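# Put one bread packet from the tray on each plate

## Task

Take bread packets from the tray and set exactly one lying flat on each of the plates, with the remaining two packets still on the tray. The tray, basket and plates should stay roughly in place and the basket must remain upright. At the end, neither arm may be in contact with anything on the table.

## Robot and tools

Robot: two arms, left_arm and right_arm, each a six-joint arm ending in a two-finger parallel gripper with a wrist camera. In every 14-number row the first 7 numbers belong to left_arm and the last 7 to right_arm, and both sets must always be present even if only one arm moves. Bases: left_arm's root is at about (-0.029, +0.281, +0.041) m and right_arm's at about (-0.048, -0.315, +0.003) m.

Frames. Reported positions, orientations and targets use the scene frame: origin at table-top height midway between the arms, +x pointing out over the table, +z up, +y toward left_arm (arm names do not match image sides). end_effector_position is the spot between the finger pads, about 1 cm back from the tips. The fingers point along the gripper's +z axis and close along its y axis. Offsets you send are expressed along the axes of each arm's current Hand target, not the scene axes.

Row layout, per arm: dx, dy, dz, rx, ry, rz, opening. All numbers lie in [-1, 1]. The six pose numbers are an offset relative to that arm's Hand target as it stood when the action or move began; 1.0 equals 0.6 m for dx..dz and 180 degrees for rotation, and rx, ry, rz together form one rotation vector. Because offsets are relative, sending the same offset twice moves the arm twice. All zeros re-requests the current Hand target. The opening number is absolute, not an offset: +1 fully open (0.094 m), -1 closed. Writing 0 for the opening is a real command (half open), so to keep a gripper as it is, repeat its current opening. Orientation commands are clipped to within 40 degrees of the measured orientation each step.

Tools.
- execute_actions(actions, cameras): actions is a list of actions; each action is a list of up to 15 rows, one per 1/30 s step, and a short list repeats its final row for the remaining steps. Every row in an action counts from the pose at that action's start. One action lasts 0.5 s. Images return only if actions is empty or cameras names some; an empty list is a way to look and read state.
- move(target, speed, blend, opening_speed, grip_force, blocking, cameras): drives each gripper in a straight line toward the offset row(s). target is one 14-number row or a list of up to 15 rows, all measured from the same starting Hand targets. speed is in m/s, 0.002 to 2.9 (default 0.25), one value or one per row; rotation is capped at twice that in rad/s. blend (metres) rounds corners in a list; 0 stops at each. opening_speed sets how fast the opening changes per second on the -1..+1 scale (at least 0.2); use it to close gently. grip_force is newtons per pad, 10 to 50, persisting until changed; lower values close slowly. blocking=false returns early while the move continues. Moves do not avoid obstacles or the other arm; the whole move is capped at 10 s.
- wait(seconds 0..10): let time pass holding commands.
- stop: brakes a running move.
- zoom_image(camera, region [x0,y0,x1,y1] in pixels, at most 504x504) on cam_head_left, cam_head_right, cam_left_wrist or cam_right_wrist from the latest images.
- read_manual: licence text only.
- finished_scene(scene): ends the scene for good; call it only when the goal holds.

Reading results. Each arm shows end_effector_position (m), end_effector_quat_wxyz, Hand target (the next offsets' origin), grip_measured (same scale as opening; reads a bit wide when empty), joint positions, torques and velocities. A move adds a move: line such as done, off_target, moving, held or fault, plus limits notes (paced = pose clipped, held = steps withheld). Resting a few centimetres short of the target in free air is normal from friction and gravity, not proof of contact; if it persists, send the remaining distance as an offset. A blocked arm keeps pushing until commanded back past its gripper. Cameras are 672x504; calibration is given per camera.

Avoid: letting a packet or anything else fall or leave the table, releasing things while they move, hitting or pressing hard on the table or fixtures, any contact or squeeze between the two arms or grippers, loading the wrist-camera cable, fast paths near an arm's own base, and long holds with the arm stretched out (motor heat leads to a fold-up fault). Release by commanding an opening clearly above grip_measured, then lift both arms clear before finishing.

Each tool is called as name(argument=value, ...) on one line, values as JSON.

## Session

execute_actions(actions=[])

Scene clock: 0.00 s.
left_arm: end_effector_position=(+0.3634, +0.1551, +0.2173) grip_measured=+1.000 end_effector_quat_wxyz=(+0.470, +0.005, +0.882, -0.043) | right_arm: end_effector_position=(+0.2843, -0.3141, +0.3095) grip_measured=+1.000 end_effector_quat_wxyz=(+0.608, +0.157, +0.771, -0.100)
Joint positions: left_arm=[-0.451 1.362 0.881 -0.134 -0.278 -0.278 0.094] | right_arm=[0.295 0.941 0.857 -0.232 0.69 0.244 0.094]
Joint velocities: within noise
Joint torques (N m): no reading
Heat: left arm: 31 °C; right arm: 31 °C.
Hand target: left_arm +0.3658, +0.1547, +0.2282; +0.482, +0.002, +0.875, -0.047 | right_arm +0.2826, -0.3152, +0.3108; +0.608, +0.158, +0.772, -0.101
Tool commands: left_gripper/opening=+1.0 right_gripper/opening=+1.0
camera_calibration:
cam_left_wrist: T_world_to_cam=[[-0.0221033, -0.997709, 0.0639366, 0.150987], [-0.855574, -0.0142078, -0.517486, 0.46481], [0.517209, -0.0661406, -0.8533, 0.100472], [0, 0, 0, 1]] pos_world=[0.349051, 0.16389, 0.316612]
cam_right_wrist: T_world_to_cam=[[-0.348494, -0.936673, -0.0345845, -0.182661], [-0.58459, 0.246046, -0.773121, 0.518866], [0.732671, -0.249211, -0.633315, -0.00010824], [0, 0, 0, 1]] pos_world=[0.239747, -0.298785, 0.39476]

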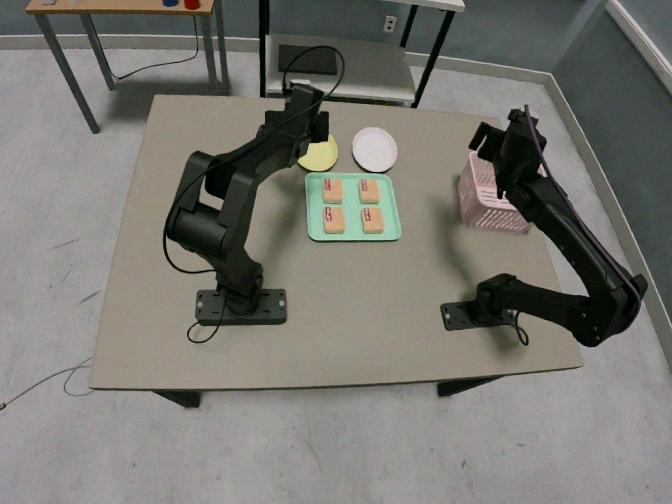

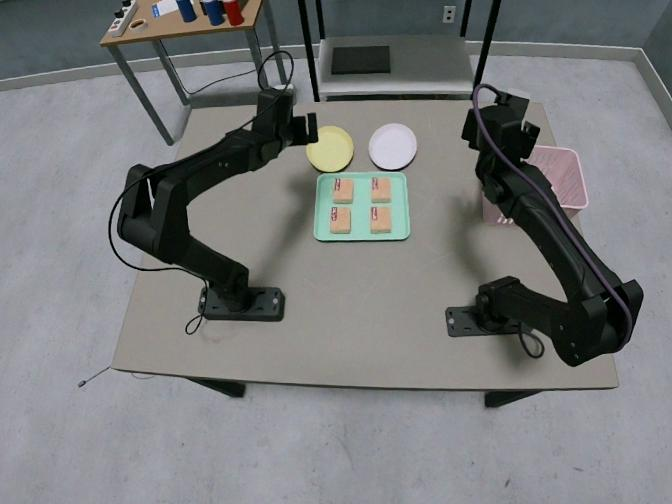

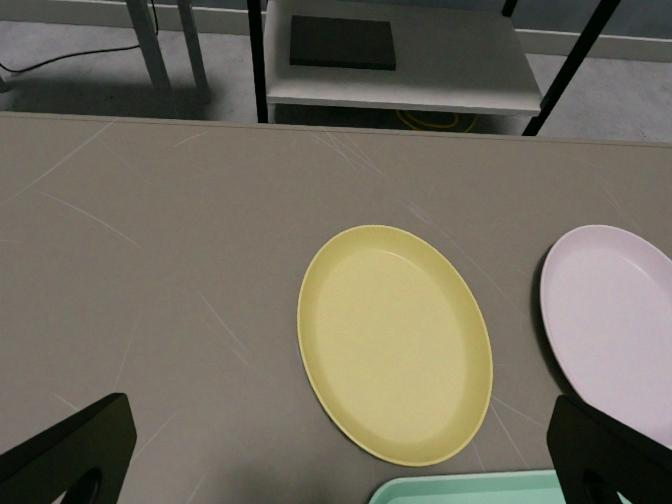

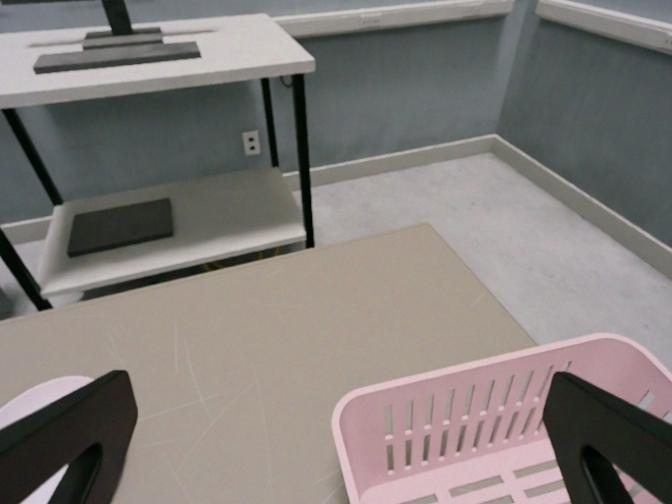

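move(target=[0.1425,0.079,-0.025,-0.03,0.181,0.005,0.8,0.363,0.405,-0.014,-0.088,0.282,-0.0877,0.8], speed=0.3, grip_force=50, cameras=["cam_head_right","cam_left_wrist","cam_right_wrist"])

Scene clock: 22.27 s.
left_arm: end_effector_position=(+0.3006, +0.2019, +0.1505) grip_measured=+0.802 end_effector_quat_wxyz=(+0.207, -0.002, +0.978, +0.005) | right_arm: end_effector_position=(+0.3169, -0.0622, +0.1149) grip_measured=+0.801 end_effector_quat_wxyz=(+0.225, -0.002, +0.974, +0.005)
Joint positions: left_arm=[-0.328 1.472 1.063 -0.766 -0.134 -0.286 0.085] | right_arm=[0.66 1.902 1.546 -0.857 0.284 0.662 0.085]
Joint torques (N m): left_arm=[0.34 -4.79 9.85 0.7 -0.04 0.09] | right_arm=[0.23 -9.18 8.96 0.65 0.13 0.1]
Heat: left arm: 35 °C; right arm: 34 °C.
Hand target: left_arm +0.3096, +0.1996, +0.1603; +0.217, -0.001, +0.976, +0.000 | right_arm +0.3180, -0.0600, +0.1103; +0.217, +0.000, +0.976, +0.000
Off the commanded pose: left_arm 0.013 m, 1 deg | right_arm 0.005 m, 1 deg.
move: off_target (left_arm)
camera_calibration:
cam_left_wrist: T_world_to_cam=[[0.0242804, -0.99925, -0.030175, 0.201093], [-0.999547, -0.0248032, 0.0170716, 0.342192], [-0.0178073, 0.0297468, -0.999399, 0.242605], [0, 0, 0, 1]] pos_world=[0.341474, 0.202213, 0.242686]
cam_right_wrist: T_world_to_cam=[[0.0185852, -0.999639, -0.0193841, -0.0640709], [-0.999787, -0.0184067, -0.00934777, 0.352943], [0.0089876, 0.0195537, -0.999768, 0.203728], [0, 0, 0, 1]] pos_world=[0.352228, -0.0615349, 0.205738]
Images, in order (width x height): cam_head_right 672x504, cam_left_wrist 672x504, cam_right_wrist 672x504.

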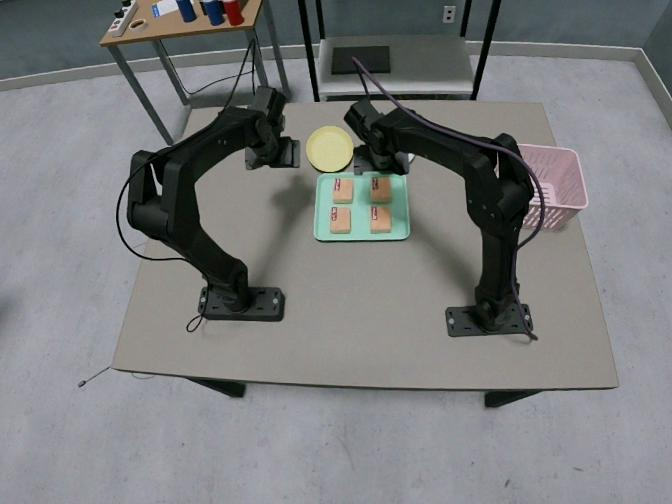

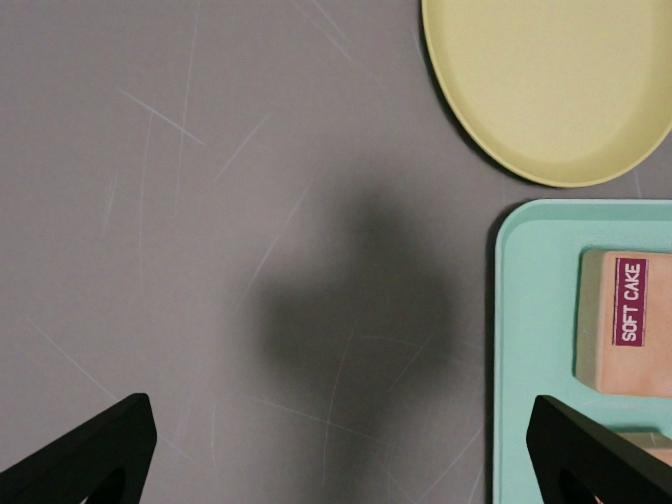

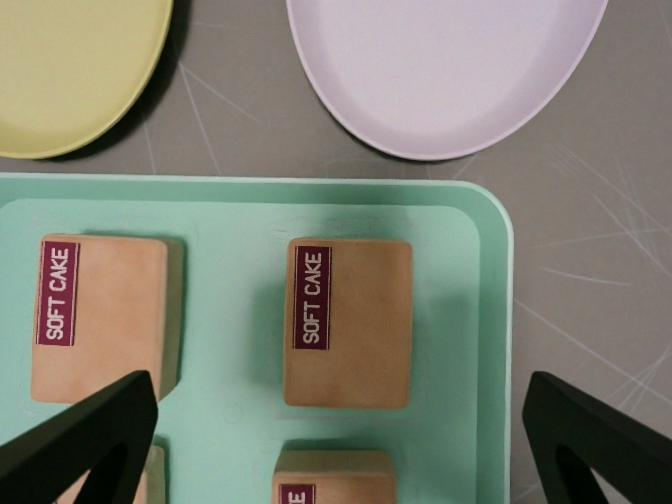

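move(target=[[0,0,0,0,0,0,0.8,0.0797,-0.002,0.1707,0,0,0,0.8],[0,0,0,0,0,0,0.8,0.0797,-0.002,0.1707,0,0,0,-0.1],[0,0,0,0,0,0,0.8,-0.01,-0.002,-0.02,0,0,0,-0.1]], speed=0.15, grip_force=25, cameras=["cam_right_wrist"])

Scene clock: 39.30 s.
left_arm: end_effector_position=(+0.3006, +0.2020, +0.1505) grip_measured=+0.802 end_effector_quat_wxyz=(+0.207, -0.002, +0.978, +0.005) | right_arm: end_effector_position=(+0.3161, -0.0620, +0.1052) grip_measured=+0.347 end_effector_quat_wxyz=(+0.203, -0.005, +0.979, -0.011)
Joint positions: left_arm=[-0.328 1.472 1.063 -0.767 -0.134 -0.286 0.085] | right_arm=[0.66 1.951 1.593 -0.909 0.28 0.664 0.063]
Joint torques (N m): left_arm=[0.34 -4.79 9.84 0.71 -0.04 0.08] | right_arm=[-0.03 -14.83 8.59 0.59 0.16 0.05]
Heat: left arm: 35 °C; right arm: 35 °C.
Hand target: left_arm +0.3096, +0.1996, +0.1603; +0.217, -0.001, +0.976, +0.000 | right_arm +0.3183, -0.0612, +0.1237; +0.217, +0.000, +0.976, +0.000
Off the commanded pose: left_arm 0.014 m, 1 deg | right_arm 0.019 m, 2 deg.
grip_force (N): 25, 25
move: off_target (left_arm, right_arm); target 2's new opening was sent with right_arm's hand 0.018 m and 2 deg from that target
camera_calibration:
cam_right_wrist: T_world_to_cam=[[0.0173637, -0.999779, 0.0118558, -0.0669262], [-0.999236, -0.0169367, 0.0352133, 0.347221], [-0.0350047, -0.0124582, -0.999309, 0.205813], [0, 0, 0, 1]] pos_world=[0.355322, -0.0584666, 0.194237]
Images, in order (width x height): cam_right_wrist 672x504.

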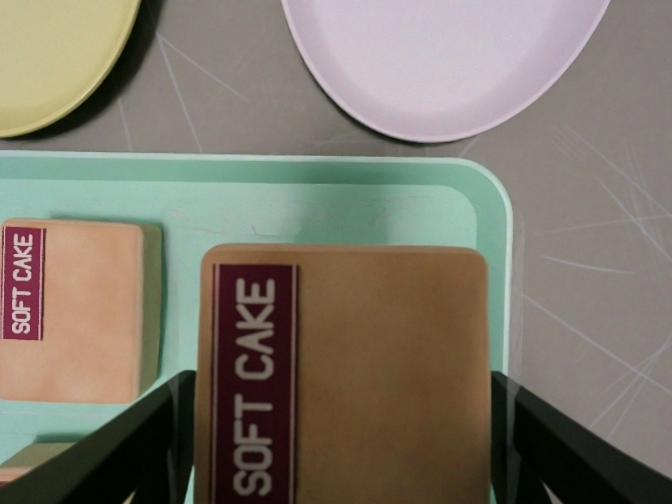

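move(target=[[0,0,0,0,0,0,0.8,-0.261,-0.065,0.087,0,0,0,-0.1],[0.044,-0.233,0.099,0,0,0,0.8,-0.188,-0.065,0.242,0,0,0,-0.1]], speed=[0.22,0.12], cameras=["cam_left_wrist","cam_right_wrist"])

Scene clock: 58.03 s.
left_arm: end_effector_position=(+0.2982, +0.0662, +0.0875) grip_measured=+0.802 end_effector_quat_wxyz=(+0.198, +0.007, +0.980, +0.005) | right_arm: end_effector_position=(+0.4790, -0.1041, +0.0204) grip_measured=+0.346 end_effector_quat_wxyz=(+0.197, +0.001, +0.980, -0.011)
Joint positions: left_arm=[-0.72 1.807 1.177 -0.633 -0.259 -0.647 0.085] | right_arm=[0.379 2.495 2.143 -0.863 0.184 0.405 0.063]
Joint torques (N m): left_arm=[-0.01 -7.12 9.17 0.74 -0.3 -0.08] | right_arm=[0.35 -20.98 5.64 0.96 0.07 0.01]
Heat: left arm: 36 °C; right arm: 35 °C.
Hand target: left_arm +0.3110, +0.0597, +0.0953; +0.217, -0.001, +0.976, +0.000 | right_arm +0.4820, -0.1000, +0.0401; +0.217, +0.000, +0.976, +0.000
Off the commanded pose: left_arm 0.016 m, 2 deg | right_arm 0.020 m, 3 deg.
grip_force (N): 25, 25
move: off_target (left_arm, right_arm)
camera_calibration:
cam_left_wrist: T_world_to_cam=[[0.00636185, -0.999429, -0.0331743, 0.0691378], [-0.999363, -0.00751911, 0.0348771, 0.334676], [-0.0351066, 0.0329313, -0.998841, 0.188488], [0, 0, 0, 1]] pos_world=[0.340641, 0.0654077, 0.17889]
cam_right_wrist: T_world_to_cam=[[0.00665739, -0.999936, 0.00912819, -0.105721], [-0.998846, -0.00621532, 0.0476313, 0.512924], [-0.0475715, -0.00943475, -0.998823, 0.132656], [0, 0, 0, 1]] pos_world=[0.519347, -0.101275, 0.109034]
Images, in order (width x height): cam_left_wrist 672x504, cam_right_wrist 672x504.

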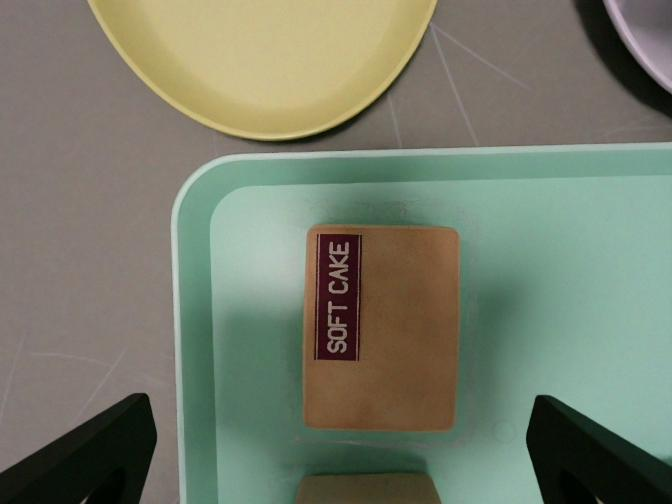

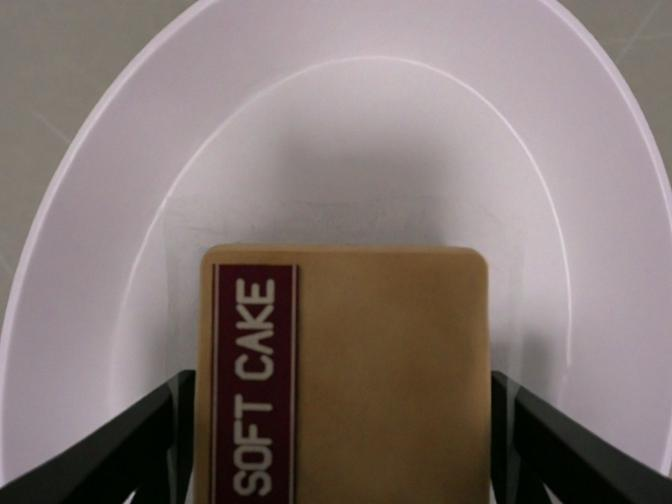

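move(target=[[0.0734,-0.009,0.1257,0,0,0,0.8,0.0127,0,0.0272,0,0,0,-0.1],[0.0734,-0.009,0.1257,0,0,0,-0.1,0.0127,0,0.0272,0,0,0,0.65],[-0.002,-0.009,-0.036,0,0,0,-0.1,-0.0705,0,-0.151,0,0,0,0.65]], speed=0.13, cameras=["cam_left_wrist","cam_right_wrist"])

Scene clock: 78.43 s.
left_arm: end_effector_position=(+0.2931, +0.0611, +0.0909) grip_measured=+0.360 end_effector_quat_wxyz=(+0.188, +0.006, +0.982, +0.016) | right_arm: end_effector_position=(+0.4827, -0.1024, +0.1606) grip_measured=+0.649 end_effector_quat_wxyz=(+0.239, +0.004, +0.971, +0.009)
Joint positions: left_arm=[-0.743 1.825 1.223 -0.698 -0.27 -0.675 0.064] | right_arm=[0.379 2.545 2.77 -1.346 0.184 0.404 0.077]
Joint torques (N m): left_arm=[-0.34 -11.32 8.87 0.5 -0.29 -0.06] | right_arm=[0.35 -12.34 8.31 0.76 0.07 0.01]
Heat: left arm: 34 °C; right arm: 37 °C.
Hand target: left_arm +0.3029, +0.0543, +0.1154; +0.217, -0.001, +0.976, +0.000 | right_arm +0.4819, -0.1000, +0.1402; +0.217, +0.000, +0.976, +0.000
Off the commanded pose: left_arm 0.027 m, 4 deg | right_arm 0.021 m, 3 deg.
grip_force (N): 25, 25
move: off_target (left_arm, right_arm)
camera_calibration:
cam_left_wrist: T_world_to_cam=[[0.011173, -0.998424, -0.0549918, 0.0648346], [-0.998375, -0.0142123, 0.0551911, 0.327697], [-0.0558857, 0.0542858, -0.99696, 0.196508], [0, 0, 0, 1]] pos_world=[0.337422, 0.0587222, 0.18139]
cam_right_wrist: T_world_to_cam=[[0.00888336, -0.999521, -0.0296545, -0.100101], [-0.999219, -0.00773068, -0.0387609, 0.523848], [0.0385131, 0.0299757, -0.998808, 0.235383], [0, 0, 0, 1]] pos_world=[0.515263, -0.103059, 0.252439]
Images, in order (width x height): cam_left_wrist 672x504, cam_right_wrist 672x504.

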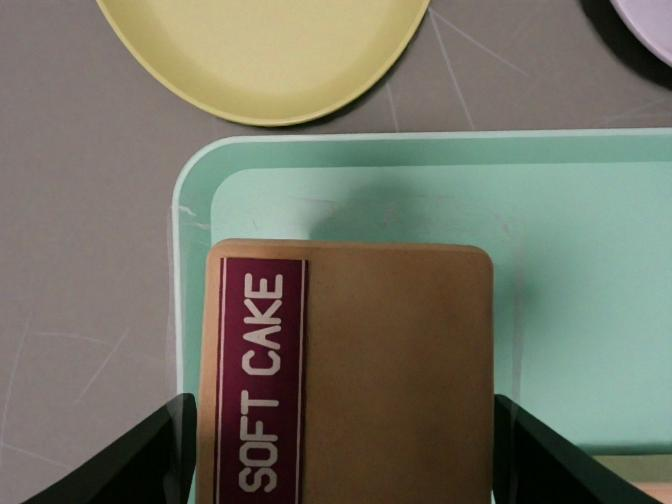

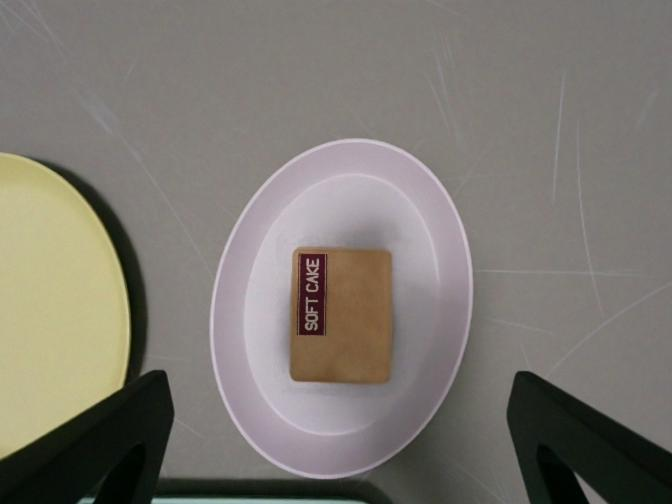

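move(target=[[-0.27,0.06,0.071,0,0,0,-0.1,0,0,0,0,0,0,0.65],[-0.186,0.06,0.252,0,0,0,-0.1,0,0,0,0,0,0,0.65]], speed=[0.22,0.12], cameras=["cam_left_wrist"])

Scene clock: 90.20 s.
left_arm: end_effector_position=(+0.4687, +0.0933, +0.0328) grip_measured=+0.360 end_effector_quat_wxyz=(+0.218, -0.006, +0.976, +0.001) | right_arm: end_effector_position=(+0.4825, -0.1025, +0.1605) grip_measured=+0.649 end_effector_quat_wxyz=(+0.239, +0.004, +0.971, +0.009)
Joint positions: left_arm=[-0.441 2.319 1.703 -0.552 -0.179 -0.4 0.064] | right_arm=[0.379 2.545 2.77 -1.347 0.184 0.404 0.077]
Joint torques (N m): left_arm=[-0.44 -11.44 5.57 0.95 -0.08 0.09] | right_arm=[0.36 -12.33 8.35 0.76 0.07 0.01]
Heat: left arm: 35 °C; right arm: 36 °C.
Hand target: left_arm +0.4680, +0.0905, +0.0256; +0.217, +0.000, +0.976, +0.000 | right_arm +0.4820, -0.1000, +0.1402; +0.217, +0.000, +0.976, +0.000
Off the commanded pose: left_arm 0.008 m, 1 deg | right_arm 0.020 m, 3 deg.
grip_force (N): 25, 25
move: off_target (right_arm)
camera_calibration:
cam_left_wrist: T_world_to_cam=[[0.0321351, -0.999307, -0.0187682, 0.0808424], [-0.999475, -0.0320509, -0.00476878, 0.510763], [0.00416394, 0.0189116, -0.999812, 0.121849], [0, 0, 0, 1]] pos_world=[0.50739, 0.0948524, 0.125779]
Images, in order (width x height): cam_left_wrist 672x504.

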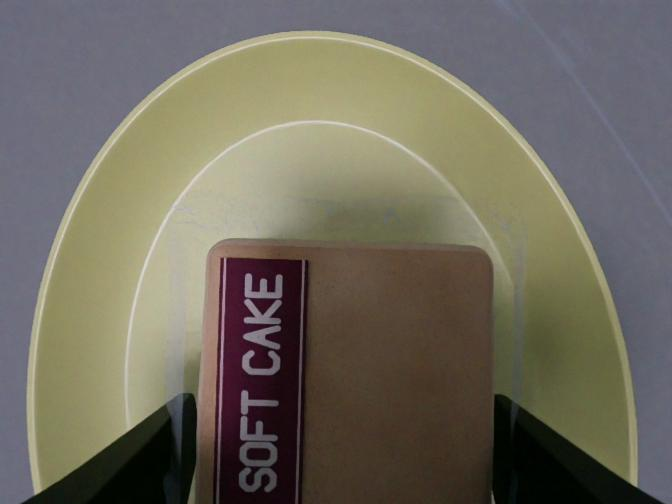

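move(target=[[0.0099,0,0.0212,0,0,0,-0.1,0,0,0,0,0,0,0.65],[0.0099,0,0.0212,0,0,0,0.65,0,0,0,0,0,0,0.65],[-0.092,0,-0.196,0,0,0,0.65,0,0,0,0,0,0,0.65]], speed=[0.06,0.06,0.18], cameras=["cam_left_wrist"])

Scene clock: 98.50 s.
left_arm: end_effector_position=(+0.4627, +0.0959, +0.1267) grip_measured=+0.648 end_effector_quat_wxyz=(+0.190, -0.003, +0.982, +0.013) | right_arm: end_effector_position=(+0.4825, -0.1025, +0.1605) grip_measured=+0.649 end_effector_quat_wxyz=(+0.239, +0.004, +0.971, +0.009)
Joint positions: left_arm=[-0.441 2.27 2.022 -0.983 -0.179 -0.397 0.077] | right_arm=[0.379 2.545 2.77 -1.347 0.184 0.404 0.077]
Joint torques (N m): left_arm=[-0.42 -15.16 9.24 0.59 -0.09 0.06] | right_arm=[0.38 -12.31 8.36 0.77 0.07 0.01]
Heat: left arm: 34 °C; right arm: 36 °C.
Hand target: left_arm +0.4682, +0.0905, +0.1554; +0.217, -0.001, +0.976, +0.000 | right_arm +0.4820, -0.1000, +0.1402; +0.217, +0.000, +0.976, +0.000
Off the commanded pose: left_arm 0.030 m, 4 deg | right_arm 0.020 m, 3 deg.
grip_force (N): 25, 25
move: off_target (left_arm, right_arm); target 2's new opening was sent with left_arm's hand 0.011 m and 1 deg from that target
camera_calibration:
cam_left_wrist: T_world_to_cam=[[0.0278929, -0.998537, -0.0463247, 0.0907534], [-0.998223, -0.0302659, 0.0513388, 0.497423], [-0.0526657, 0.0448103, -0.997606, 0.239297], [0, 0, 0, 1]] pos_world=[0.506611, 0.0949526, 0.217391]
Images, in order (width x height): cam_left_wrist 672x504.

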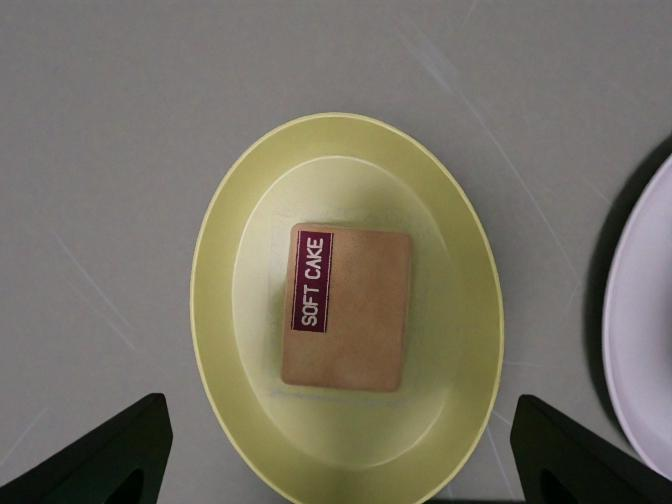

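finished_scene(scene=3)

The scene is finished: the task was done.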